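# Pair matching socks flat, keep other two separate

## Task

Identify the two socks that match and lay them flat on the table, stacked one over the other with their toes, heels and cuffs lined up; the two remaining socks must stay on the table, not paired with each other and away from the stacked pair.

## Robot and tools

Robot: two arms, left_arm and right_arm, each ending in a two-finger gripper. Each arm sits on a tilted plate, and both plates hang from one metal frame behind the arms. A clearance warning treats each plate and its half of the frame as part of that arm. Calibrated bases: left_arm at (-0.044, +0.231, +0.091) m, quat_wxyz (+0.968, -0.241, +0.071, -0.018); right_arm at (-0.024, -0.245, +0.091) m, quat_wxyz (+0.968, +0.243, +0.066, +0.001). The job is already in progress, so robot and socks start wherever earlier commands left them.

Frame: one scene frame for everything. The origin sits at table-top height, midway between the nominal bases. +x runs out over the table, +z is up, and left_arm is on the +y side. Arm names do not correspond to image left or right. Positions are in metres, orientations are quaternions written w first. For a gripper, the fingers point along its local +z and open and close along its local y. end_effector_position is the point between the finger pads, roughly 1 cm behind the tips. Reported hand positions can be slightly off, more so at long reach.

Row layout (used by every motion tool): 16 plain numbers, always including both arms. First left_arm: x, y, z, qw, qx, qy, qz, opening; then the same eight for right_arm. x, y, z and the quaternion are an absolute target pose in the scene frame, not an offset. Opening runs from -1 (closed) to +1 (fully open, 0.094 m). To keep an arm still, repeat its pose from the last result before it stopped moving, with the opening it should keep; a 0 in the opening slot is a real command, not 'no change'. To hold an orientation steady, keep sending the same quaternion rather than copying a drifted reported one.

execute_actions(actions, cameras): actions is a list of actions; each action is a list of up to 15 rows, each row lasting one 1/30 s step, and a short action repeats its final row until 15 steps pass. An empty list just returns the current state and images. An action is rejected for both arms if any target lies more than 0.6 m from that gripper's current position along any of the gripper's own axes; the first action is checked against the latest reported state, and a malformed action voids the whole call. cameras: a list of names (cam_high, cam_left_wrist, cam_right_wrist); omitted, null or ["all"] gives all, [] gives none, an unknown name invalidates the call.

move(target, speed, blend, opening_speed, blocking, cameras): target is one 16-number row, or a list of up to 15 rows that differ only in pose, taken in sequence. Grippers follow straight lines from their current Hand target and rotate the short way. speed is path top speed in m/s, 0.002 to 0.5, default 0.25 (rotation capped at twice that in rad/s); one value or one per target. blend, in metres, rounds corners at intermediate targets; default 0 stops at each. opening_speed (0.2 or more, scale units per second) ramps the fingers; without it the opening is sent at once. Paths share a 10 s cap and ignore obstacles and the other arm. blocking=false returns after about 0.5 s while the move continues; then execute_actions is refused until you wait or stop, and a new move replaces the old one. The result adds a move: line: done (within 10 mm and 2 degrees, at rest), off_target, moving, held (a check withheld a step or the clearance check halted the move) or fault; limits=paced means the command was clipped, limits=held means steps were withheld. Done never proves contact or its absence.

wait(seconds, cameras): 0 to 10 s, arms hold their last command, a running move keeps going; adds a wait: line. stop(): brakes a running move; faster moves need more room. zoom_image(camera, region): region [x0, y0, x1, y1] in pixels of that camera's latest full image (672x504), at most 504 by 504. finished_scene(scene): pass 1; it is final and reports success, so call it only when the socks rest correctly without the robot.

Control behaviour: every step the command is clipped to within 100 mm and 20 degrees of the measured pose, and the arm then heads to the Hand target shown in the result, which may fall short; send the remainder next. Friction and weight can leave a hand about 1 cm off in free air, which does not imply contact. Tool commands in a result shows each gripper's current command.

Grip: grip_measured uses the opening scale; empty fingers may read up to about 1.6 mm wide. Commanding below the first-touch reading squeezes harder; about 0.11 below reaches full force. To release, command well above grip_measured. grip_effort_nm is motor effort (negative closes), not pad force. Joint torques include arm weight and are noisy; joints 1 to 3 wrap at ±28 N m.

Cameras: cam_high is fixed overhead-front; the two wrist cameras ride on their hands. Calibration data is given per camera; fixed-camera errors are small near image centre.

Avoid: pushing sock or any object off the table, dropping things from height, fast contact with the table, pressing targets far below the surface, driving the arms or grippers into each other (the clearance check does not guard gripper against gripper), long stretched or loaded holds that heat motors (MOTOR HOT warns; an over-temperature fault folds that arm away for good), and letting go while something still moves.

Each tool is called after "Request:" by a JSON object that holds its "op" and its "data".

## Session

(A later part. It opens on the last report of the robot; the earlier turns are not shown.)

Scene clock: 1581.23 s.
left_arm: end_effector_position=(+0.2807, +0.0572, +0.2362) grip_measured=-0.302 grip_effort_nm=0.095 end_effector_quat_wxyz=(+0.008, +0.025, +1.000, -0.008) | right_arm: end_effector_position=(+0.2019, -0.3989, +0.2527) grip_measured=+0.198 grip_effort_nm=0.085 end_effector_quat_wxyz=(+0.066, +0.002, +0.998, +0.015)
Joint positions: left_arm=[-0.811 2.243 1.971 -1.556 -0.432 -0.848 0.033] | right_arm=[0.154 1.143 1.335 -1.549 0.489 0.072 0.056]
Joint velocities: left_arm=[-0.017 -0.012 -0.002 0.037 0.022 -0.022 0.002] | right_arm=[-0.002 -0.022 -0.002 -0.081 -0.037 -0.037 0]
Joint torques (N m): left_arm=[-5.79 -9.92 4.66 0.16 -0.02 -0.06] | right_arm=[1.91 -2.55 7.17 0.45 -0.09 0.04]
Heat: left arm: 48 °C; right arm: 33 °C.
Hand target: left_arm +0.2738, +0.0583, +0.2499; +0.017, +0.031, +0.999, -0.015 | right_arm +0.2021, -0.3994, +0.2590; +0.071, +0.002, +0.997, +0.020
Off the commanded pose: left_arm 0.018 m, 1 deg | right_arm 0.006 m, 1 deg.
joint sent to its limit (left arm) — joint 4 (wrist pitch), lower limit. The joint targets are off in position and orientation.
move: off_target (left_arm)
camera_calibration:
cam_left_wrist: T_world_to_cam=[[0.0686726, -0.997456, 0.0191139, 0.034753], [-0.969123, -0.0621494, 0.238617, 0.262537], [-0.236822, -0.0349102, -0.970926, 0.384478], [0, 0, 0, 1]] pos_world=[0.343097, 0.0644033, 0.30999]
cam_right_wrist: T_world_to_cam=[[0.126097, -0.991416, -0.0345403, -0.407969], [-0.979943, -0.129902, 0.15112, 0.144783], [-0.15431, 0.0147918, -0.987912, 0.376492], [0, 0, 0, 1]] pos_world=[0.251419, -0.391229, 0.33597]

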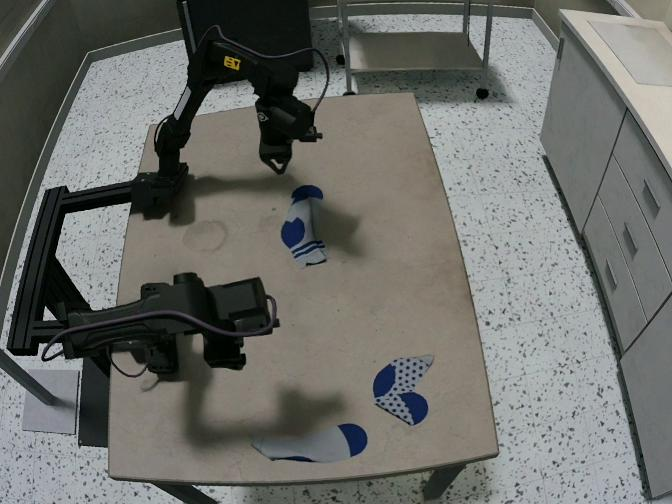

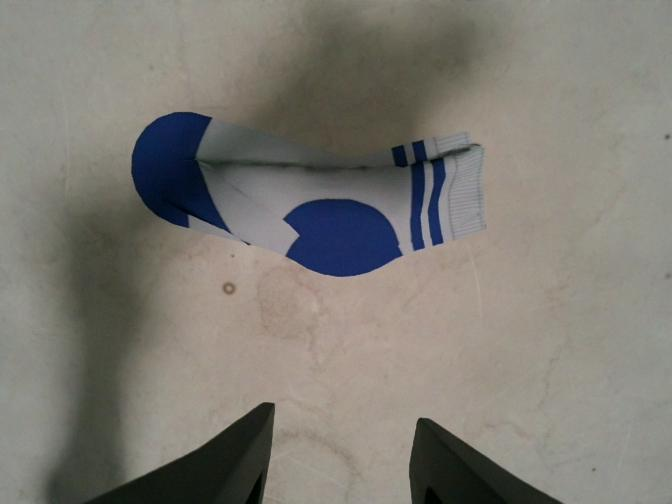

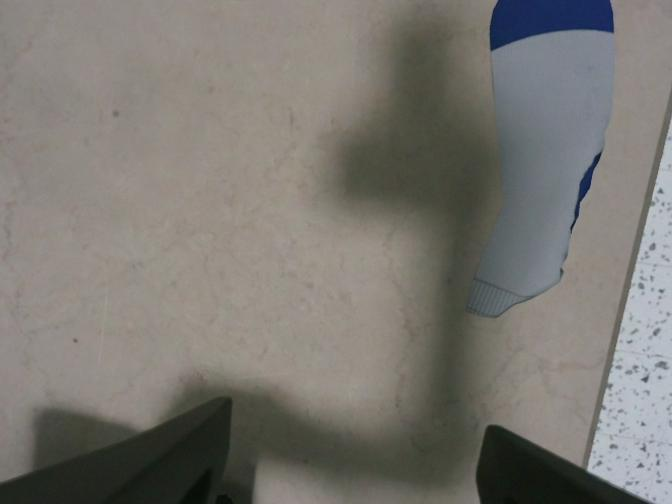

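Request:
{"op": "move", "data": {"target": [0.32,0.10,0.17,0,0.031,0.9995,0,-0.3,0.2022,-0.3994,0.2592,0.071,0.002,0.997,0.020,0.2], "cameras": ["cam_left_wrist"]}}

Request:
{"op": "zoom_image", "data": {"camera": "cam_left_wrist", "region": [100, 100, 400, 320]}}

Request:
{"op": "zoom_image", "data": {"camera": "cam_left_wrist", "region": [360, 100, 660, 360]}}

Scene clock: 1589.97 s.
left_arm: end_effector_position=(+0.3167, +0.1014, +0.1602) grip_measured=-0.302 grip_effort_nm=0.095 end_effector_quat_wxyz=(-0.019, +0.030, +0.999, +0.006) | right_arm: end_effector_position=(+0.2019, -0.3989, +0.2527) grip_measured=+0.198 grip_effort_nm=0.085 end_effector_quat_wxyz=(+0.066, +0.002, +0.998, +0.015)
Joint positions: left_arm=[-0.6 2.228 1.783 -1.348 -0.463 -0.639 0.033] | right_arm=[0.154 1.143 1.335 -1.549 0.489 0.072 0.056]
Joint velocities: left_arm=[0.002 0.012 -0.002 0.051 -0.11 -0.022 -0.001] | right_arm=[-0.007 -0.007 0.007 0.007 -0.022 -0.066 0.001]
Joint torques (N m): left_arm=[-5 -9.84 4.64 0.4 -0.1 0.04] | right_arm=[1.91 -2.55 7.19 0.45 -0.09 0.05]
Heat: left arm: 49 °C; right arm: 33 °C.
Hand target: left_arm +0.3193, +0.0996, +0.1700; -0.001, +0.031, +1.000, -0.003 | right_arm +0.2021, -0.3994, +0.2590; +0.071, +0.002, +0.997, +0.020
Off the commanded pose: left_arm 0.010 m, 2 deg | right_arm 0.006 m, 1 deg.
move: done
camera_calibration:
cam_left_wrist: T_world_to_cam=[[0.0588389, -0.998192, -0.0122838, 0.0860651], [-0.955752, -0.0598816, 0.288016, 0.305946], [-0.288231, -0.00520626, -0.957547, 0.331892], [0, 0, 0, 1]] pos_world=[0.383006, 0.105958, 0.230742]
Images, in order (width x height): cam_left_wrist 672x504.

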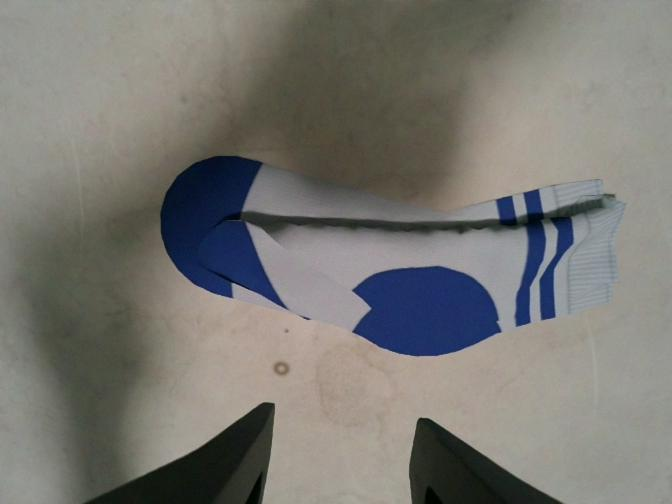

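Scaled by 1.680.

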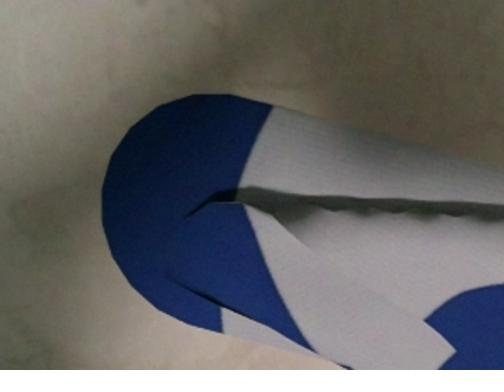

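Scaled by 1.680.

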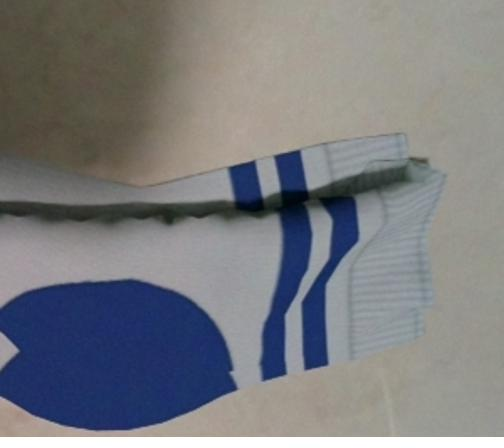

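Request:
{"op": "move", "data": {"target": [[0.323,-0.05,0.06,0,0.621,0.784,0,-0.55,0.2022,-0.3994,0.2592,0.071,0.002,0.997,0.020,0.2],[0.323,-0.058,0.003,0,0.621,0.784,0,-0.55,0.2022,-0.3994,0.2592,0.071,0.002,0.997,0.020,0.2]], "speed": [0.15,0.04], "cameras": ["cam_left_wrist"]}}

Scene clock: 1608.77 s.
left_arm: end_effector_position=(+0.3223, -0.0523, +0.0110) grip_measured=-0.548 grip_effort_nm=-0.125 end_effector_quat_wxyz=(+0.000, +0.619, +0.786, +0.000) | right_arm: end_effector_position=(+0.2019, -0.3989, +0.2527) grip_measured=+0.198 grip_effort_nm=0.090 end_effector_quat_wxyz=(+0.066, +0.002, +0.998, +0.015)
Joint positions: left_arm=[-0.678 2.822 2.057 -1.027 -0.463 0.567 0.021] | right_arm=[0.154 1.143 1.335 -1.549 0.489 0.072 0.056]
Joint velocities: left_arm=[0.002 -0.002 -0.007 0.022 0.051 -0.037 -0.001] | right_arm=[-0.007 0.002 0.012 -0.066 -0.037 -0.022 0]
Joint torques (N m): left_arm=[-4.94 -9.36 4.74 0.51 0.01 0.02] | right_arm=[1.89 -2.56 7.17 0.45 -0.09 0.04]
Heat: left arm: 47 °C; right arm: 33 °C.
Hand target: left_arm +0.3198, -0.0556, +0.0021; -0.001, +0.621, +0.784, +0.001 | right_arm +0.2021, -0.3994, +0.2590; +0.071, +0.002, +0.997, +0.020
Off the commanded pose: left_arm 0.010 m, 0 deg | right_arm 0.006 m, 1 deg.
move: done
camera_calibration:
cam_left_wrist: T_world_to_cam=[[-0.937109, -0.349033, 0.00178379, 0.28522], [-0.337222, 0.906691, 0.253363, 0.1967], [-0.0900494, 0.236827, -0.96737, 0.138721], [0, 0, 0, 1]] pos_world=[0.346106, -0.111648, 0.0838492]
Images, in order (width x height): cam_left_wrist 672x504.

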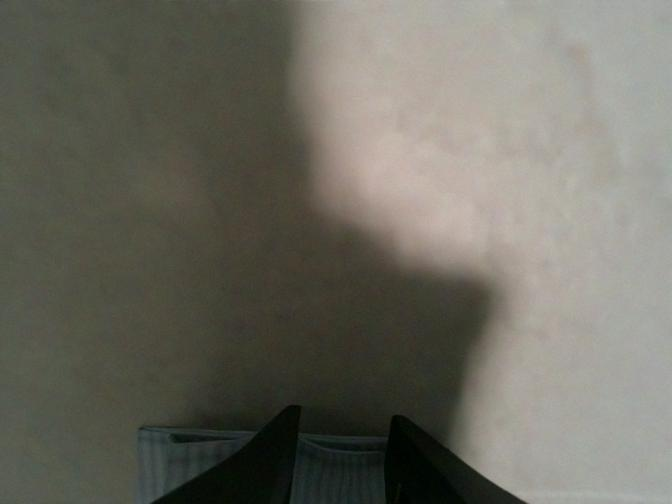

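Request:
{"op": "move", "data": {"target": [[0.328,-0.052,0.03,0,0.621,0.784,0,-0.55,0.2022,-0.3994,0.2592,0.071,0.002,0.997,0.020,0.2],[0.328,-0.0445,0.03,0,0.621,0.784,0,-0.55,0.2022,-0.3994,0.2592,0.071,0.002,0.997,0.020,0.2],[0.328,-0.048,0.002,0,0.621,0.784,0,-0.55,0.2022,-0.3994,0.2592,0.071,0.002,0.997,0.020,0.2]], "speed": 0.04, "cameras": ["cam_left_wrist"]}}

Scene clock: 1614.60 s.
left_arm: end_effector_position=(+0.3234, -0.0463, +0.0111) grip_measured=-0.548 grip_effort_nm=-0.115 end_effector_quat_wxyz=(-0.009, +0.627, +0.779, +0.000) | right_arm: end_effector_position=(+0.2019, -0.3989, +0.2527) grip_measured=+0.198 grip_effort_nm=0.090 end_effector_quat_wxyz=(+0.066, +0.002, +0.998, +0.015)
Joint positions: left_arm=[-0.668 2.822 2.068 -1.052 -0.464 0.59 0.021] | right_arm=[0.154 1.143 1.335 -1.549 0.489 0.072 0.056]
Joint velocities: left_arm=[0.007 -0.007 0.007 -0.007 -0.007 0.022 0.001] | right_arm=[0.012 -0.007 0.012 0.051 -0.022 -0.007 0.001]
Joint torques (N m): left_arm=[-4.26 -9.89 4 0.74 -0.03 -0.01] | right_arm=[1.91 -2.55 7.17 0.45 -0.09 0.04]
Heat: left arm: 47 °C; right arm: 33 °C.
Hand target: left_arm +0.3277, -0.0480, +0.0024; +0.000, +0.621, +0.784, +0.000 | right_arm +0.2021, -0.3994, +0.2590; +0.071, +0.002, +0.997, +0.020
Off the commanded pose: left_arm 0.010 m, 1 deg | right_arm 0.006 m, 1 deg.
move: done
camera_calibration:
cam_left_wrist: T_world_to_cam=[[-0.944059, -0.329577, 0.0114354, 0.29141], [-0.314694, 0.910711, 0.267532, 0.184312], [-0.0985869, 0.248968, -0.963481, 0.140743], [0, 0, 0, 1]] pos_world=[0.346986, -0.106853, 0.0829613]
Images, in order (width x height): cam_left_wrist 672x504.

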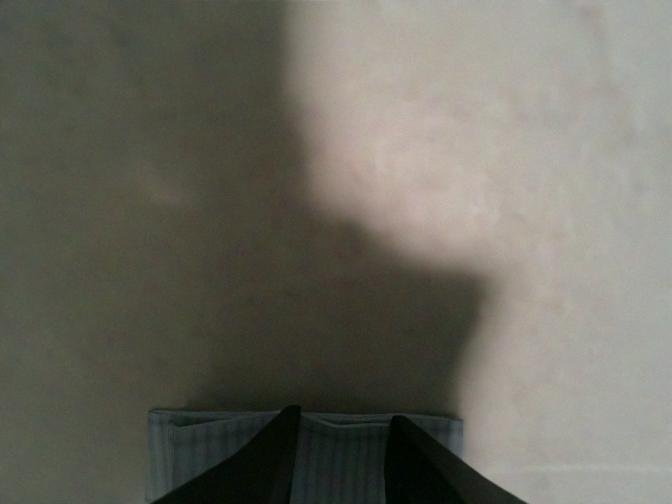

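Request:
{"op": "move", "data": {"target": [[0.330,-0.045,0.03,0,0.621,0.784,0,-0.55,0.2022,-0.3994,0.2592,0.071,0.002,0.997,0.020,0.2],[0.338,-0.036,0.03,0,0.621,0.784,0,-0.55,0.2022,-0.3994,0.2592,0.071,0.002,0.997,0.020,0.2],[0.337,-0.042,0.001,0,0.621,0.784,0,-0.55,0.2022,-0.3994,0.2592,0.071,0.002,0.997,0.020,0.2]], "speed": 0.04, "cameras": ["cam_left_wrist"]}}

Scene clock: 1620.33 s.
left_arm: end_effector_position=(+0.3243, -0.0432, +0.0106) grip_measured=-0.548 grip_effort_nm=-0.115 end_effector_quat_wxyz=(-0.013, +0.633, +0.774, -0.004) | right_arm: end_effector_position=(+0.2019, -0.3989, +0.2527) grip_measured=+0.198 grip_effort_nm=0.085 end_effector_quat_wxyz=(+0.066, +0.002, +0.998, +0.015)
Joint positions: left_arm=[-0.659 2.821 2.071 -1.061 -0.457 0.612 0.021] | right_arm=[0.154 1.143 1.335 -1.549 0.489 0.072 0.056]
Joint velocities: left_arm=[0.002 -0.017 0.007 -0.022 -0.081 -0.022 -0.002] | right_arm=[0.007 -0.027 -0.012 -0.007 -0.007 -0.022 0.001]
Joint torques (N m): left_arm=[-3.47 -9.77 5.19 0.75 -0.14 0.1] | right_arm=[1.91 -2.55 7.19 0.45 -0.09 0.04]
Heat: left arm: 47 °C; right arm: 33 °C.
Hand target: left_arm +0.3364, -0.0417, +0.0014; +0.000, +0.621, +0.784, +0.000 | right_arm +0.2021, -0.3994, +0.2590; +0.071, +0.002, +0.997, +0.020
Off the commanded pose: left_arm 0.016 m, 2 deg | right_arm 0.006 m, 1 deg.
move: off_target (left_arm)
camera_calibration:
cam_left_wrist: T_world_to_cam=[[-0.949076, -0.314223, 0.0227811, 0.295443], [-0.296798, 0.916012, 0.269877, 0.176325], [-0.105669, 0.249372, -0.962625, 0.141865], [0, 0, 0, 1]] pos_world=[0.347722, -0.104058, 0.0822462]
Images, in order (width x height): cam_left_wrist 672x504.

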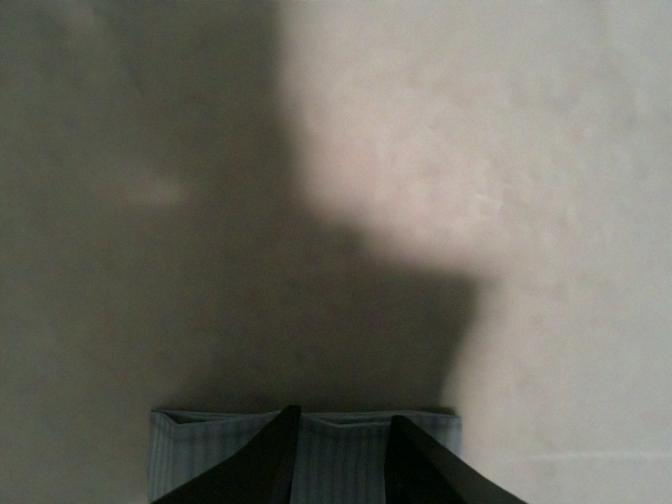

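Request:
{"op": "move", "data": {"target": [[0.335,-0.040,0.045,0,0.621,0.784,0,-0.55,0.2022,-0.3994,0.2592,0.071,0.002,0.997,0.020,0.2],[0.350,-0.036,0.045,0,0.621,0.784,0,-0.55,0.2022,-0.3994,0.2592,0.071,0.002,0.997,0.020,0.2],[0.345,-0.040,0.001,0,0.621,0.784,0,-0.55,0.2022,-0.3994,0.2592,0.071,0.002,0.997,0.020,0.2]], "speed": 0.05, "cameras": ["cam_left_wrist"]}}

Scene clock: 1626.57 s.
left_arm: end_effector_position=(+0.3473, -0.0367, +0.0118) grip_measured=-0.548 grip_effort_nm=-0.120 end_effector_quat_wxyz=(+0.001, +0.619, +0.785, -0.002) | right_arm: end_effector_position=(+0.2019, -0.3989, +0.2527) grip_measured=+0.198 grip_effort_nm=0.090 end_effector_quat_wxyz=(+0.066, +0.002, +0.998, +0.015)
Joint positions: left_arm=[-0.624 2.829 2.13 -1.063 -0.469 0.628 0.021] | right_arm=[0.154 1.143 1.335 -1.549 0.489 0.072 0.056]
Joint velocities: left_arm=[0.002 -0.002 -0.002 0.037 0.022 -0.037 -0.001] | right_arm=[-0.007 0.002 -0.007 0.022 0.066 0.066 0]
Joint torques (N m): left_arm=[-5.16 -9.24 4.41 0.56 -0.06 0.05] | right_arm=[1.91 -2.55 7.19 0.45 -0.09 0.04]
Heat: left arm: 48 °C; right arm: 33 °C.
Hand target: left_arm +0.3447, -0.0402, +0.0010; +0.000, +0.621, +0.784, -0.001 | right_arm +0.2021, -0.3994, +0.2590; +0.071, +0.002, +0.997, +0.020
Off the commanded pose: left_arm 0.012 m, 0 deg | right_arm 0.006 m, 1 deg.
move: off_target (left_arm)
camera_calibration:
cam_left_wrist: T_world_to_cam=[[-0.937442, -0.348105, 0.00511278, 0.314209], [-0.335926, 0.908304, 0.249273, 0.19039], [-0.091417, 0.231961, -0.96842, 0.138369], [0, 0, 0, 1]] pos_world=[0.371159, -0.0956509, 0.0849333]
Images, in order (width x height): cam_left_wrist 672x504.

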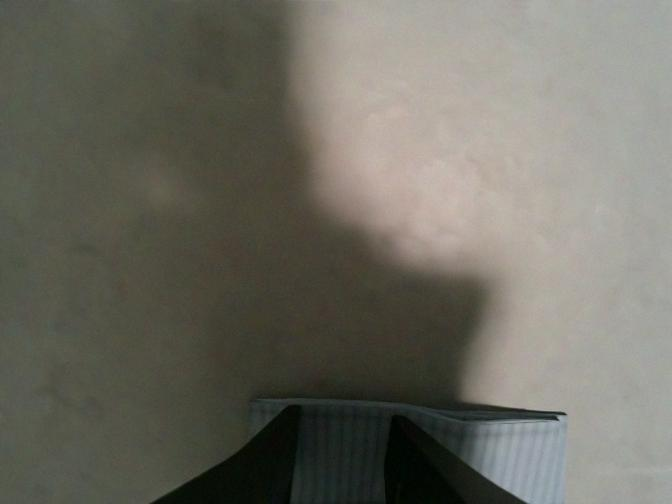

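Request:
{"op": "move", "data": {"target": [[0.340,-0.040,0.045,0,0.621,0.784,0,-0.55,0.2022,-0.3994,0.2592,0.071,0.002,0.997,0.020,0.2],[0.329,-0.040,0.04,0,0.621,0.784,0,-0.55,0.2022,-0.3994,0.2592,0.071,0.002,0.997,0.020,0.2],[0.331,-0.043,0.000,0,0.621,0.784,0,-0.55,0.2022,-0.3994,0.2592,0.071,0.002,0.997,0.020,0.2]], "speed": 0.05, "cameras": ["cam_left_wrist"]}}

Scene clock: 1631.50 s.
left_arm: end_effector_position=(+0.3230, -0.0300, +0.0107) grip_measured=-0.548 grip_effort_nm=-0.125 end_effector_quat_wxyz=(-0.029, +0.630, +0.776, +0.005) | right_arm: end_effector_position=(+0.2019, -0.3989, +0.2527) grip_measured=+0.198 grip_effort_nm=0.085 end_effector_quat_wxyz=(+0.066, +0.002, +0.998, +0.015)
Joint positions: left_arm=[-0.647 2.809 2.06 -1.092 -0.475 0.602 0.021] | right_arm=[0.154 1.143 1.335 -1.549 0.489 0.072 0.056]
Joint velocities: left_arm=[-0.007 -0.002 0.007 -0.007 0.022 -0.037 0] | right_arm=[-0.002 -0.002 -0.002 0.037 -0.007 -0.007 0.001]
Joint torques (N m): left_arm=[-4.81 -9.76 3.14 1.2 0.02 0.09] | right_arm=[1.89 -2.55 7.19 0.45 -0.09 0.04]
Heat: left arm: 49 °C; right arm: 33 °C.
Hand target: left_arm +0.3304, -0.0416, +0.0011; -0.002, +0.621, +0.784, +0.001 | right_arm +0.2021, -0.3994, +0.2590; +0.071, +0.002, +0.997, +0.020
Off the commanded pose: left_arm 0.019 m, 4 deg | right_arm 0.006 m, 1 deg.
move: off_target (left_arm)
camera_calibration:
cam_left_wrist: T_world_to_cam=[[-0.946889, -0.320547, 0.0254933, 0.297472], [-0.297984, 0.904502, 0.305093, 0.163541], [-0.120856, 0.281293, -0.951981, 0.144271], [0, 0, 0, 1]] pos_world=[0.347842, -0.0931518, 0.0798649]
Images, in order (width x height): cam_left_wrist 672x504.

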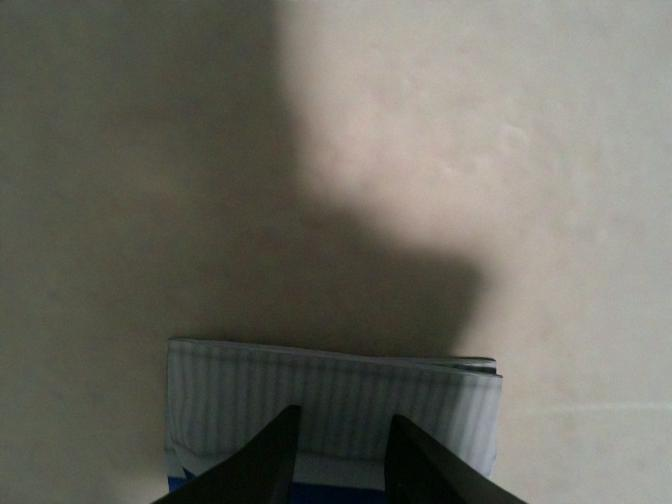

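Request:
{"op": "move", "data": {"target": [[0.330,-0.040,0.03,0,0.621,0.784,0,-0.55,0.2022,-0.3994,0.2592,0.071,0.002,0.997,0.020,0.2],[0.329,-0.053,0.03,0,0.621,0.784,0,-0.55,0.2022,-0.3994,0.2592,0.071,0.002,0.997,0.020,0.2],[0.330,-0.050,0.000,0,0.621,0.784,0,-0.55,0.2022,-0.3994,0.2592,0.071,0.002,0.997,0.020,0.2]], "speed": 0.05, "cameras": ["cam_left_wrist"]}}

Scene clock: 1637.37 s.
left_arm: end_effector_position=(+0.3340, -0.0447, +0.0117) grip_measured=-0.548 grip_effort_nm=-0.125 end_effector_quat_wxyz=(+0.001, +0.619, +0.786, +0.002) | right_arm: end_effector_position=(+0.2019, -0.3989, +0.2527) grip_measured=+0.198 grip_effort_nm=0.090 end_effector_quat_wxyz=(+0.066, +0.002, +0.998, +0.015)
Joint positions: left_arm=[-0.654 2.822 2.084 -1.04 -0.472 0.594 0.021] | right_arm=[0.154 1.143 1.335 -1.549 0.489 0.072 0.056]
Joint velocities: left_arm=[0.002 -0.012 -0.007 -0.007 -0.007 0.022 0] | right_arm=[-0.017 -0.007 -0.012 -0.007 -0.037 -0.007 0.001]
Joint torques (N m): left_arm=[-5 -8.88 4.15 0.64 0.04 0.01] | right_arm=[1.91 -2.55 7.17 0.45 -0.09 0.05]
Heat: left arm: 49 °C; right arm: 34 °C.
Hand target: left_arm +0.3294, -0.0498, -0.0001; +0.000, +0.621, +0.784, +0.000 | right_arm +0.2021, -0.3994, +0.2590; +0.071, +0.002, +0.997, +0.020
Off the commanded pose: left_arm 0.013 m, 0 deg | right_arm 0.006 m, 1 deg.
move: off_target (left_arm)
camera_calibration:
cam_left_wrist: T_world_to_cam=[[-0.937067, -0.349141, -0.00240089, 0.298867], [-0.338318, 0.906276, 0.253387, 0.193899], [-0.086292, 0.238253, -0.967362, 0.137383], [0, 0, 0, 1]] pos_world=[0.357513, -0.104111, 0.0844849]
Images, in order (width x height): cam_left_wrist 672x504.

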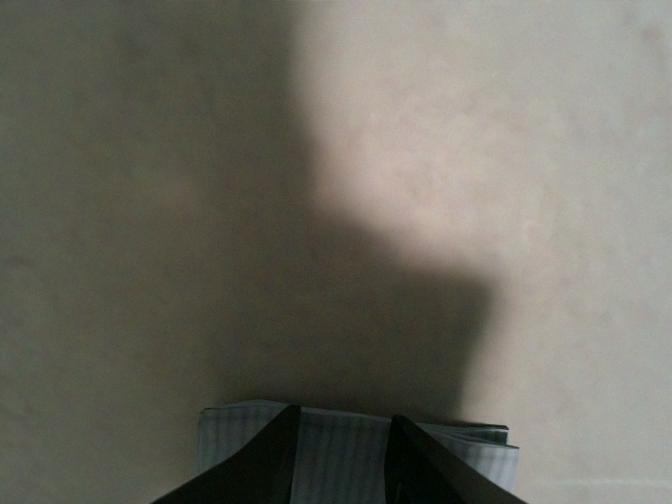

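Request:
{"op": "move", "data": {"target": [0.330,-0.049,0.001,0,0.621,0.784,0,-1,0.2022,-0.3994,0.2592,0.071,0.002,0.997,0.020,0.2], "opening_speed": 0.5, "cameras": ["cam_left_wrist"]}}

Request:
{"op": "move", "data": {"target": [0.330,-0.040,0.05,0,0.621,0.784,0,-1,0.2022,-0.3994,0.2592,0.071,0.002,0.997,0.020,0.2], "speed": 0.03}}

Scene clock: 1640.73 s.
left_arm: end_effector_position=(+0.3354, -0.0463, +0.0117) grip_measured=-0.993 grip_effort_nm=-0.408 end_effector_quat_wxyz=(+0.005, +0.617, +0.787, +0.001) | right_arm: end_effector_position=(+0.2019, -0.3989, +0.2527) grip_measured=+0.198 grip_effort_nm=0.090 end_effector_quat_wxyz=(+0.066, +0.002, +0.998, +0.015)
Joint positions: left_arm=[-0.654 2.822 2.084 -1.03 -0.471 0.595 0] | right_arm=[0.154 1.143 1.335 -1.549 0.489 0.072 0.056]
Joint velocities: left_arm=[0.007 -0.002 0.002 0.022 0.051 0.037 -0.002] | right_arm=[0.002 -0.017 -0.027 -0.022 0.095 -0.051 0]
Joint torques (N m): left_arm=[-5.18 -9.4 3.9 0.53 0.05 0.04] | right_arm=[1.91 -2.56 7.17 0.45 -0.09 0.04]
Heat: left arm: 49 °C; right arm: 34 °C.
Hand target: left_arm +0.3297, -0.0486, +0.0012; +0.000, +0.621, +0.784, +0.000 | right_arm +0.2021, -0.3994, +0.2590; +0.071, +0.002, +0.997, +0.020
Off the commanded pose: left_arm 0.012 m, 1 deg | right_arm 0.006 m, 1 deg.
move: off_target (left_arm)
camera_calibration:
cam_left_wrist: T_world_to_cam=[[-0.935808, -0.35247, -0.0052552, 0.299144], [-0.342892, 0.906717, 0.245539, 0.197513], [-0.0817802, 0.231579, -0.969372, 0.136107], [0, 0, 0, 1]] pos_world=[0.358798, -0.105169, 0.0850129]
Images, in order (width x height): cam_left_wrist 672x504.

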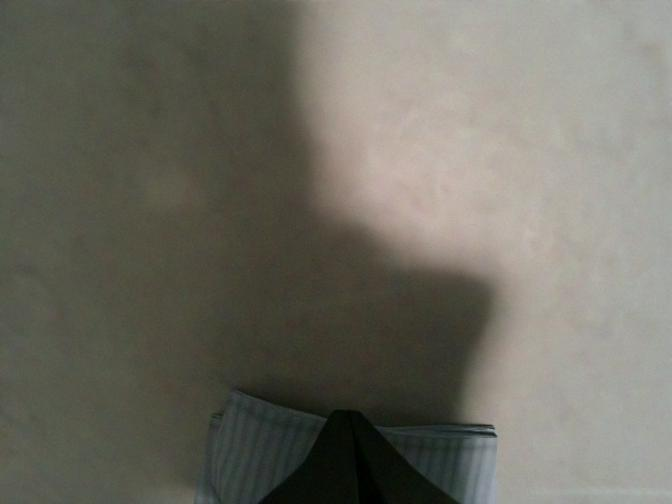

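Scene clock: 1642.93 s.
left_arm: end_effector_position=(+0.3249, -0.0312, +0.0200) grip_measured=-0.993 grip_effort_nm=-0.408 end_effector_quat_wxyz=(-0.027, +0.620, +0.784, +0.004) | right_arm: end_effector_position=(+0.2019, -0.3989, +0.2527) grip_measured=+0.198 grip_effort_nm=0.090 end_effector_quat_wxyz=(+0.066, +0.002, +0.998, +0.015)
Joint positions: left_arm=[-0.654 2.803 2.084 -1.122 -0.47 0.57 0] | right_arm=[0.154 1.143 1.335 -1.549 0.489 0.072 0.056]
Joint velocities: left_arm=[-0.007 0.007 0.012 0.066 -0.022 0.095 0] | right_arm=[-0.012 0.012 -0.012 -0.051 0.037 0.051 0]
Joint torques (N m): left_arm=[-7.46 -14.2 6.38 -0.03 0.11 -0.09] | right_arm=[1.91 -2.54 7.19 0.45 -0.09 0.04]
Heat: left arm: 49 °C; right arm: 34 °C.
Hand target: left_arm +0.3300, -0.0399, +0.0494; +0.000, +0.621, +0.784, +0.000 | right_arm +0.2021, -0.3994, +0.2590; +0.071, +0.002, +0.997, +0.020
Off the commanded pose: left_arm 0.032 m, 3 deg | right_arm 0.006 m, 1 deg.
move: off_target (left_arm)
camera_calibration:
cam_left_wrist: T_world_to_cam=[[-0.93813, -0.345387, 0.0249155, 0.295022], [-0.322447, 0.89752, 0.300809, 0.170134], [-0.126258, 0.274164, -0.953359, 0.155342], [0, 0, 0, 1]] pos_world=[0.351241, -0.0933913, 0.0895686]
cam_right_wrist: T_world_to_cam=[[0.126097, -0.991416, -0.0345403, -0.407969], [-0.979943, -0.129902, 0.15112, 0.144783], [-0.15431, 0.0147918, -0.987912, 0.376492], [0, 0, 0, 1]] pos_world=[0.251419, -0.391229, 0.33597]

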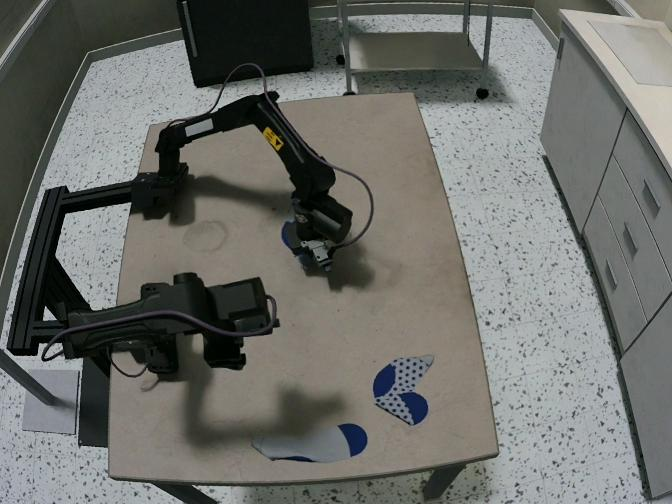

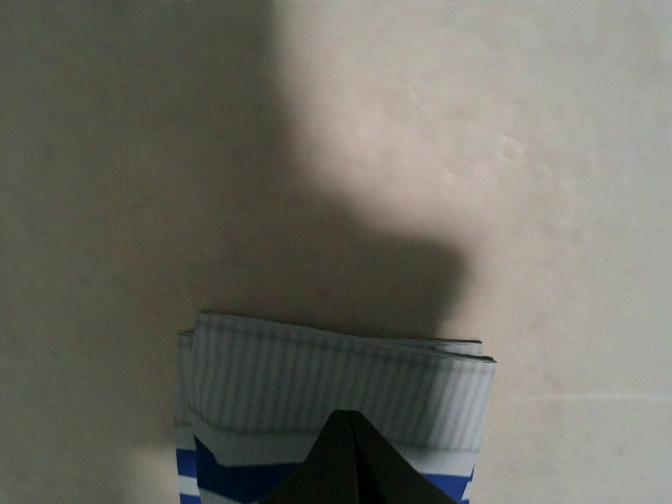

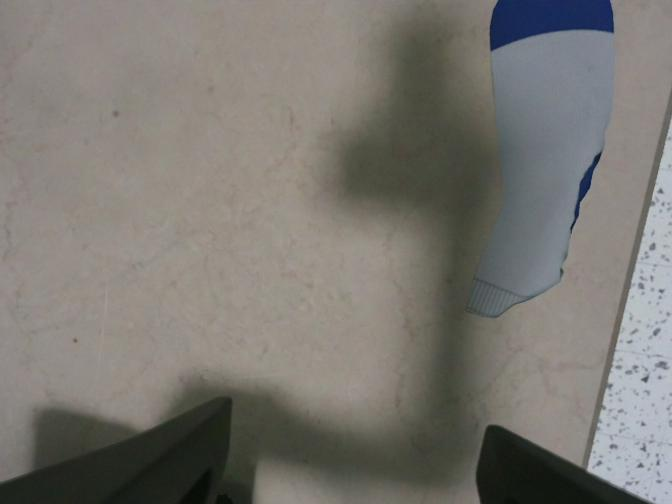

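Request:
{"op": "move", "data": {"target": [[0.320,-0.03,0.12,0,0.621,0.784,0,-0.55,0.2022,-0.3994,0.2592,0.071,0.002,0.997,0.020,0.2],[0.32,0.05,0.20,0,0.031,0.9995,0,-0.55,0.2022,-0.3994,0.2592,0.071,0.002,0.997,0.020,0.2]], "speed": 0.15, "cameras": ["cam_left_wrist"]}}

Request:
{"op": "zoom_image", "data": {"camera": "cam_left_wrist", "region": [100, 100, 550, 330]}}

Scene clock: 1653.73 s.
left_arm: end_effector_position=(+0.3202, +0.0395, +0.1844) grip_measured=-0.552 grip_effort_nm=0.100 end_effector_quat_wxyz=(-0.009, +0.041, +0.999, +0.010) | right_arm: end_effector_position=(+0.2019, -0.3989, +0.2527) grip_measured=+0.198 grip_effort_nm=0.095 end_effector_quat_wxyz=(+0.066, +0.002, +0.998, +0.015)
Joint positions: left_arm=[-0.721 2.444 2.119 -1.517 -0.455 -0.745 0.021] | right_arm=[0.154 1.143 1.335 -1.549 0.489 0.072 0.056]
Joint velocities: left_arm=[0.012 0.002 -0.007 -0.022 0.007 -0.022 0] | right_arm=[-0.012 0.017 0.012 0.007 -0.051 -0.037 0]
Joint torques (N m): left_arm=[-4.53 -11.97 5.48 -0.01 0.01 -0.11] | right_arm=[1.91 -2.55 7.19 0.45 -0.09 0.04]
Heat: left arm: 51 °C; right arm: 34 °C.
Hand target: left_arm +0.3228, +0.0480, +0.1998; +0.000, +0.031, +1.000, +0.001 | right_arm +0.2021, -0.3994, +0.2590; +0.071, +0.002, +0.997, +0.020
Off the commanded pose: left_arm 0.019 m, 2 deg | right_arm 0.006 m, 1 deg.
move: off_target (left_arm)
camera_calibration:
cam_left_wrist: T_world_to_cam=[[0.0377021, -0.999104, -0.019212, 0.0324462], [-0.962627, -0.0414721, 0.267637, 0.303913], [-0.268194, 0.00840348, -0.963328, 0.349833], [0, 0, 0, 1]] pos_world=[0.385155, 0.0420812, 0.256289]
Images, in order (width x height): cam_left_wrist 672x504.

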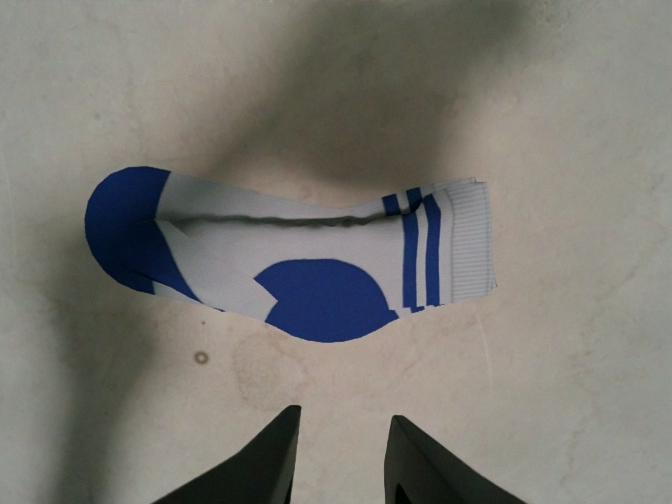

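Scaled by 1.120.

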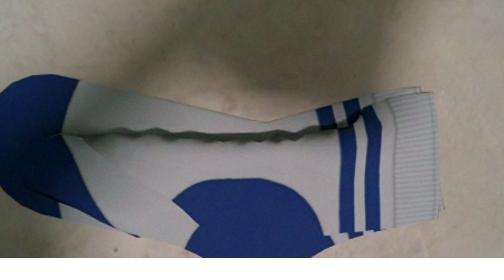

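Request:
{"op": "move", "data": {"target": [[0.325,-0.04,0.06,0,0.621,0.784,0,-0.55,0.2022,-0.3994,0.2592,0.071,0.002,0.997,0.020,0.2],[0.324,-0.053,0.03,0,0.621,0.784,0,-0.55,0.2022,-0.3994,0.2592,0.071,0.002,0.997,0.020,0.2],[0.325,-0.050,-0.005,0,0.621,0.784,0,-0.55,0.2022,-0.3994,0.2592,0.071,0.002,0.997,0.020,0.2]], "speed": [0.15,0.05,0.04], "cameras": ["cam_left_wrist"]}}

Scene clock: 1667.23 s.
left_arm: end_effector_position=(+0.3237, -0.0461, +0.0113) grip_measured=-0.552 grip_effort_nm=0.090 end_effector_quat_wxyz=(+0.002, +0.622, +0.783, -0.003) | right_arm: end_effector_position=(+0.2019, -0.3989, +0.2527) grip_measured=+0.198 grip_effort_nm=0.090 end_effector_quat_wxyz=(+0.066, +0.002, +0.998, +0.015)
Joint positions: left_arm=[-0.666 2.794 2.016 -1.003 -0.46 0.591 0.021] | right_arm=[0.154 1.143 1.335 -1.549 0.489 0.072 0.056]
Joint velocities: left_arm=[0.002 -0.012 -0.012 0.037 -0.022 -0.051 -0.001] | right_arm=[-0.002 -0.012 0.017 -0.007 -0.007 0.007 -0.001]
Joint torques (N m): left_arm=[-4.38 -8.55 3.48 0.77 -0.07 0.06] | right_arm=[1.91 -2.56 7.19 0.46 -0.09 0.04]
Heat: left arm: 52 °C; right arm: 34 °C.
Hand target: left_arm +0.3213, -0.0475, -0.0050; +0.000, +0.621, +0.784, -0.001 | right_arm +0.2021, -0.3994, +0.2590; +0.071, +0.002, +0.997, +0.020
Off the commanded pose: left_arm 0.017 m, 0 deg | right_arm 0.006 m, 1 deg.
move: off_target (left_arm)
camera_calibration:
cam_left_wrist: T_world_to_cam=[[-0.940014, -0.341098, 0.00513711, 0.28998], [-0.329361, 0.911386, 0.246771, 0.189212], [-0.0888549, 0.230276, -0.96906, 0.136941], [0, 0, 0, 1]] pos_world=[0.347072, -0.105068, 0.0845225]
Images, in order (width x height): cam_left_wrist 672x504.

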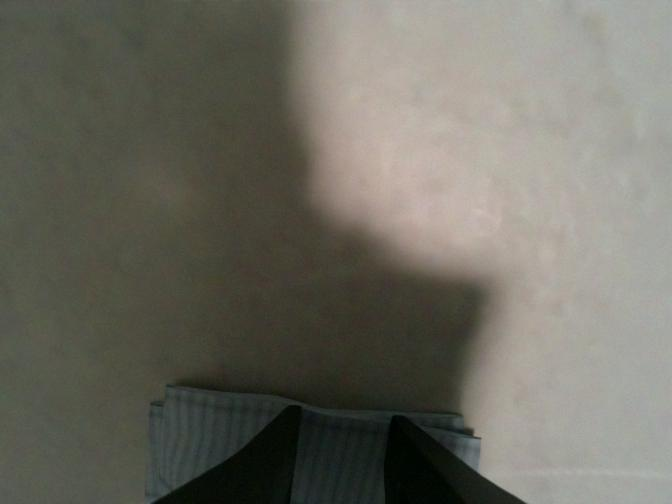

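Request:
{"op": "move", "data": {"target": [0.326,-0.049,-0.010,0,0.621,0.784,0,-1,0.2022,-0.3994,0.2592,0.071,0.002,0.997,0.020,0.2], "opening_speed": 0.6, "cameras": ["cam_left_wrist"]}}

Scene clock: 1670.60 s.
left_arm: end_effector_position=(+0.3268, -0.0487, +0.0104) grip_measured=-0.993 grip_effort_nm=-0.403 end_effector_quat_wxyz=(+0.009, +0.622, +0.783, -0.002) | right_arm: end_effector_position=(+0.2019, -0.3989, +0.2527) grip_measured=+0.198 grip_effort_nm=0.090 end_effector_quat_wxyz=(+0.066, +0.002, +0.998, +0.015)
Joint positions: left_arm=[-0.665 2.796 2.016 -0.984 -0.463 0.6 0] | right_arm=[0.154 1.143 1.335 -1.549 0.489 0.072 0.056]
Joint velocities: left_arm=[-0.002 -0.017 -0.002 0.022 -0.022 -0.022 -0.001] | right_arm=[-0.012 -0.012 0.007 0.022 0.022 -0.051 0]
Joint torques (N m): left_arm=[-3.84 -7.31 5.74 0.52 -0.05 0.06] | right_arm=[1.89 -2.55 7.19 0.46 -0.09 0.04]
Heat: left arm: 51 °C; right arm: 34 °C.
Hand target: left_arm +0.3250, -0.0483, -0.0094; +0.000, +0.621, +0.784, +0.000 | right_arm +0.2021, -0.3994, +0.2590; +0.071, +0.002, +0.997, +0.020
Off the commanded pose: left_arm 0.020 m, 1 deg | right_arm 0.006 m, 1 deg.
move: off_target (left_arm)
camera_calibration:
cam_left_wrist: T_world_to_cam=[[-0.940262, -0.340426, -0.00414523, 0.292241], [-0.331826, 0.91365, 0.234809, 0.193827], [-0.0761475, 0.222157, -0.972033, 0.132489], [0, 0, 0, 1]] pos_world=[0.349188, -0.107037, 0.0844828]
Images, in order (width x height): cam_left_wrist 672x504.

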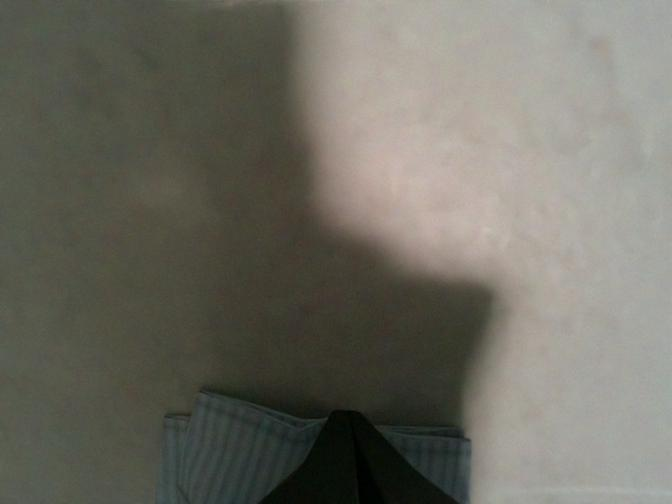

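Request:
{"op": "move", "data": {"target": [0.326,-0.049,0.03,0,0.621,0.784,0,-0.2,0.2022,-0.3994,0.2592,0.071,0.002,0.997,0.020,0.2], "speed": 0.06, "opening_speed": 1, "cameras": []}}

Request:
{"op": "move", "data": {"target": [[0.325,-0.043,0.03,0,0.621,0.784,0,-0.2,0.2022,-0.3994,0.2592,0.071,0.002,0.997,0.020,0.2],[0.325,-0.047,-0.012,0,0.621,0.784,0,-0.2,0.2022,-0.3994,0.2592,0.071,0.002,0.997,0.020,0.2]], "speed": 0.04, "cameras": ["cam_left_wrist"]}}

Request:
{"op": "move", "data": {"target": [0.325,-0.047,-0.014,0,0.621,0.784,0,-1,0.2022,-0.3994,0.2592,0.071,0.002,0.997,0.020,0.2], "opening_speed": 0.7, "cameras": ["cam_left_wrist"]}}

Scene clock: 1676.13 s.
left_arm: end_effector_position=(+0.3265, -0.0411, +0.0209) grip_measured=-0.202 grip_effort_nm=0.095 end_effector_quat_wxyz=(-0.008, +0.618, +0.787, +0.000) | right_arm: end_effector_position=(+0.2019, -0.3989, +0.2527) grip_measured=+0.198 grip_effort_nm=0.090 end_effector_quat_wxyz=(+0.066, +0.002, +0.998, +0.015)
Joint positions: left_arm=[-0.665 2.796 2.065 -1.071 -0.463 0.571 0.037] | right_arm=[0.154 1.143 1.335 -1.549 0.489 0.072 0.056]
Joint velocities: left_arm=[-0.012 0.002 0.007 0.051 0.007 -0.022 -0.001] | right_arm=[-0.017 0.017 0.007 -0.007 -0.051 -0.037 0]
Joint torques (N m): left_arm=[-6.43 -10.36 7.73 0.06 0.01 -0.04] | right_arm=[1.91 -2.55 7.19 0.45 -0.09 0.04]
Heat: left arm: 50 °C; right arm: 34 °C.
Hand target: left_arm +0.3261, -0.0490, +0.0299; +0.000, +0.621, +0.784, +0.000 | right_arm +0.2021, -0.3994, +0.2590; +0.071, +0.002, +0.997, +0.020
Off the commanded pose: left_arm 0.012 m, 1 deg | right_arm 0.006 m, 1 deg.
move: off_target (left_arm)
No camera images: "cameras" was empty.

Scene clock: 1677.67 s.
left_arm: end_effector_position=(+0.3240, -0.0435, +0.0107) grip_measured=-0.202 grip_effort_nm=0.095 end_effector_quat_wxyz=(-0.002, +0.626, +0.780, +0.000) | right_arm: end_effector_position=(+0.2019, -0.3989, +0.2527) grip_measured=+0.198 grip_effort_nm=0.090 end_effector_quat_wxyz=(+0.066, +0.002, +0.998, +0.015)
Joint positions: left_arm=[-0.663 2.796 2.02 -1.012 -0.466 0.6 0.037] | right_arm=[0.154 1.143 1.335 -1.549 0.489 0.072 0.056]
Joint velocities: left_arm=[-0.007 -0.012 -0.002 0.007 0.007 0.007 0] | right_arm=[0.007 -0.017 0.002 -0.037 0.051 -0.022 0]
Joint torques (N m): left_arm=[-3.81 -7.95 3.33 1.01 -0.04 0.03] | right_arm=[1.91 -2.56 7.19 0.45 -0.09 0.05]
Heat: left arm: 50 °C; right arm: 34 °C.
Hand target: left_arm +0.3236, -0.0458, -0.0111; -0.001, +0.621, +0.784, +0.000 | right_arm +0.2021, -0.3994, +0.2590; +0.071, +0.002, +0.997, +0.020
Off the commanded pose: left_arm 0.023 m, 1 deg | right_arm 0.006 m, 1 deg.
move: off_target (left_arm)
camera_calibration:
cam_left_wrist: T_world_to_cam=[[-0.943324, -0.33185, 0.0038668, 0.292612], [-0.319852, 0.912204, 0.256082, 0.183944], [-0.0885082, 0.240332, -0.966647, 0.136067], [0, 0, 0, 1]] pos_world=[0.346906, -0.103392, 0.0832921]
Images, in order (width x height): cam_left_wrist 672x504.

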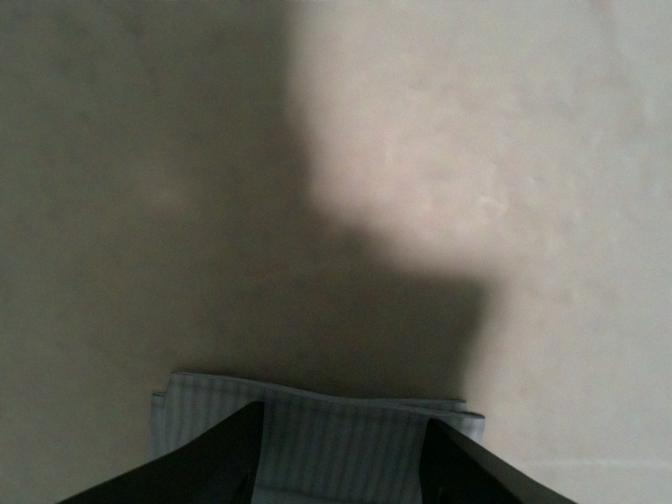

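Scene clock: 1679.03 s.
left_arm: end_effector_position=(+0.3299, -0.0485, +0.0105) grip_measured=-0.987 grip_effort_nm=-0.730 end_effector_quat_wxyz=(+0.013, +0.622, +0.783, +0.001) | right_arm: end_effector_position=(+0.2019, -0.3989, +0.2527) grip_measured=+0.198 grip_effort_nm=0.085 end_effector_quat_wxyz=(+0.066, +0.002, +0.998, +0.015)
Joint positions: left_arm=[-0.663 2.796 2.019 -0.976 -0.469 0.606 0.001] | right_arm=[0.154 1.143 1.335 -1.549 0.489 0.072 0.056]
Joint velocities: left_arm=[0.007 -0.012 -0.012 0.051 -0.007 -0.022 0] | right_arm=[0.007 -0.002 -0.012 0.051 0.022 0.007 -0.001]
Joint torques (N m): left_arm=[-3.73 -7.77 3.48 0.72 -0.03 0.03] | right_arm=[1.89 -2.55 7.2 0.45 -0.09 0.04]
Heat: left arm: 50 °C; right arm: 34 °C.
Hand target: left_arm +0.3238, -0.0462, -0.0130; +0.000, +0.621, +0.784, +0.000 | right_arm +0.2021, -0.3994, +0.2590; +0.071, +0.002, +0.997, +0.020
Off the commanded pose: left_arm 0.025 m, 2 deg | right_arm 0.006 m, 1 deg.
move: off_target (left_arm)
camera_calibration:
cam_left_wrist: T_world_to_cam=[[-0.939946, -0.341088, -0.0126493, 0.295183], [-0.334643, 0.913624, 0.230881, 0.195684], [-0.067194, 0.221248, -0.9729, 0.129751], [0, 0, 0, 1]] pos_world=[0.351659, -0.106805, 0.084789]
Images, in order (width x height): cam_left_wrist 672x504.

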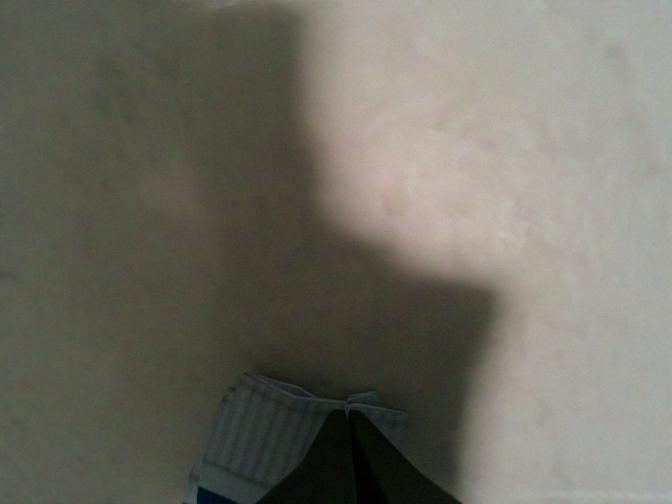

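Request:
{"op": "move", "data": {"target": [0.325,-0.02,0.07,0,0.621,0.784,0,-1,0.2022,-0.3994,0.2592,0.071,0.002,0.997,0.020,0.2], "speed": 0.06, "cameras": ["cam_left_wrist"]}}

Scene clock: 1683.30 s.
left_arm: end_effector_position=(+0.3210, -0.0166, +0.0451) grip_measured=-0.987 grip_effort_nm=-0.711 end_effector_quat_wxyz=(-0.022, +0.622, +0.782, +0.003) | right_arm: end_effector_position=(+0.2019, -0.3989, +0.2527) grip_measured=+0.198 grip_effort_nm=0.090 end_effector_quat_wxyz=(+0.066, +0.002, +0.998, +0.015)
Joint positions: left_arm=[-0.663 2.696 1.988 -1.125 -0.468 0.571 0.001] | right_arm=[0.154 1.143 1.335 -1.549 0.489 0.072 0.056]
Joint velocities: left_arm=[0.007 -0.002 -0.002 -0.066 -0.022 -0.022 0] | right_arm=[-0.007 -0.022 0.007 -0.095 -0.022 -0.095 0]
Joint torques (N m): left_arm=[-6.48 -13.55 6 0.08 0.09 -0.1] | right_arm=[1.91 -2.55 7.19 0.45 -0.09 0.04]
Heat: left arm: 50 °C; right arm: 34 °C.
Hand target: left_arm +0.3256, -0.0204, +0.0695; +0.000, +0.621, +0.784, +0.000 | right_arm +0.2021, -0.3994, +0.2590; +0.071, +0.002, +0.997, +0.020
Off the commanded pose: left_arm 0.025 m, 3 deg | right_arm 0.006 m, 1 deg.
move: off_target (left_arm)
camera_calibration:
cam_left_wrist: T_world_to_cam=[[-0.94019, -0.340062, 0.0200307, 0.296701], [-0.319864, 0.901517, 0.291468, 0.147857], [-0.117175, 0.267628, -0.956371, 0.171799], [0, 0, 0, 1]] pos_world=[0.34638, -0.0783772, 0.115265]
Images, in order (width x height): cam_left_wrist 672x504.

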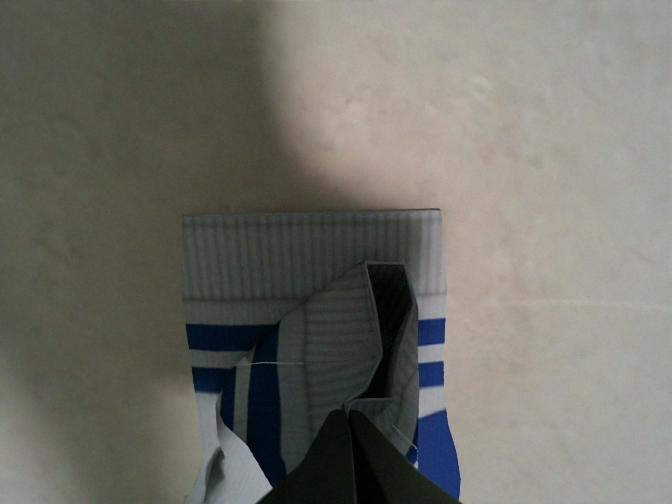

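Request:
{"op": "move", "data": {"target": [[0.325,-0.01,0.12,0,0.621,0.784,0,-1,0.2022,-0.3994,0.2592,0.071,0.002,0.997,0.020,0.2],[0.318,0.08,0.27,0,0.621,0.784,0,-1,0.2022,-0.3994,0.2592,0.071,0.002,0.997,0.020,0.2],[0.311,0.19,0.275,0,0.621,0.784,0,-1,0.2022,-0.3994,0.2592,0.071,0.002,0.997,0.020,0.2]], "speed": 0.08, "blend": 0.02}}

Request:
{"op": "zoom_image", "data": {"camera": "cam_high", "region": [230, 80, 400, 290]}}

Scene clock: 1691.97 s.
left_arm: end_effector_position=(+0.3185, +0.1801, +0.2690) grip_measured=-0.987 grip_effort_nm=-0.716 end_effector_quat_wxyz=(+0.059, +0.620, +0.782, +0.005) | right_arm: end_effector_position=(+0.2019, -0.3989, +0.2527) grip_measured=+0.198 grip_effort_nm=0.085 end_effector_quat_wxyz=(+0.066, +0.002, +0.998, +0.015)
Joint positions: left_arm=[-0.596 1.941 1.888 -1.562 -0.486 0.727 0.001] | right_arm=[0.154 1.143 1.335 -1.549 0.489 0.072 0.056]
Joint velocities: left_arm=[-0.017 -0.007 0.007 0.007 -0.037 0.007 0] | right_arm=[-0.017 -0.002 0.002 0.007 -0.007 -0.007 -0.001]
Joint torques (N m): left_arm=[-3.71 -7.75 4.42 0.42 -0.05 0.06] | right_arm=[1.89 -2.55 7.17 0.45 -0.09 0.04]
Heat: left arm: 52 °C; right arm: 34 °C.
Hand target: left_arm +0.3160, +0.1864, +0.2752; +0.065, +0.620, +0.782, +0.008 | right_arm +0.2021, -0.3994, +0.2590; +0.071, +0.002, +0.997, +0.020
Off the commanded pose: left_arm 0.014 m, 7 deg | right_arm 0.006 m, 1 deg.
joint sent to its limit (left arm) — joint 4 (wrist pitch), lower limit. The joint targets are off in position and orientation.
move: off_target (left_arm)
camera_calibration:
cam_left_wrist: T_world_to_cam=[[-0.936242, -0.344613, -0.0685072, 0.380152], [-0.351252, 0.922761, 0.158536, -0.0535876], [0.00858213, 0.172491, -0.984974, 0.317822], [0, 0, 0, 1]] pos_world=[0.334364, 0.125632, 0.347585]
cam_right_wrist: T_world_to_cam=[[0.126097, -0.991416, -0.0345403, -0.407969], [-0.979943, -0.129902, 0.15112, 0.144783], [-0.15431, 0.0147918, -0.987912, 0.376492], [0, 0, 0, 1]] pos_world=[0.251419, -0.391229, 0.33597]

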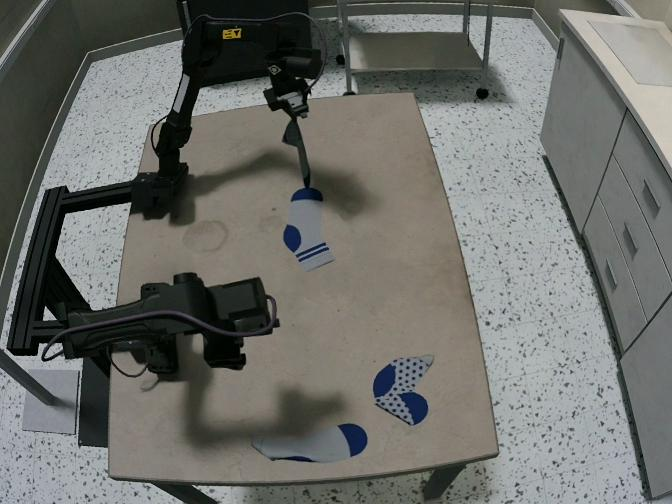

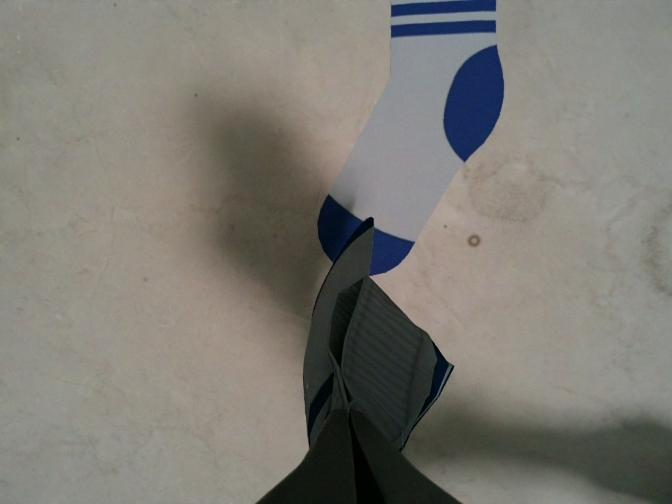

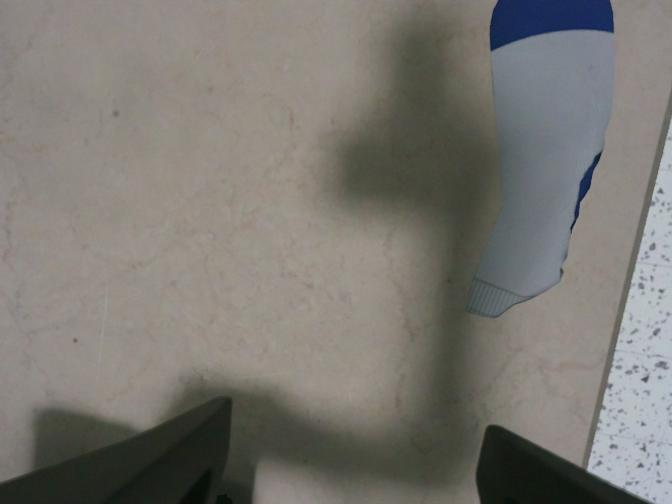

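Scaled by 2.400.

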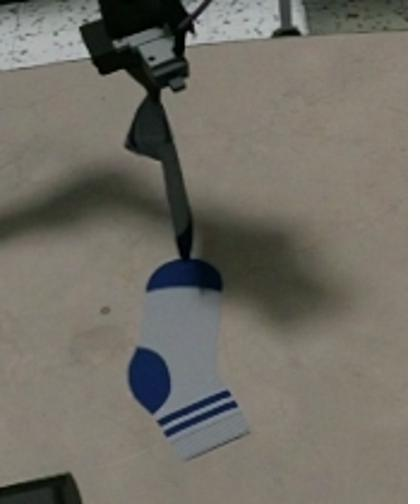

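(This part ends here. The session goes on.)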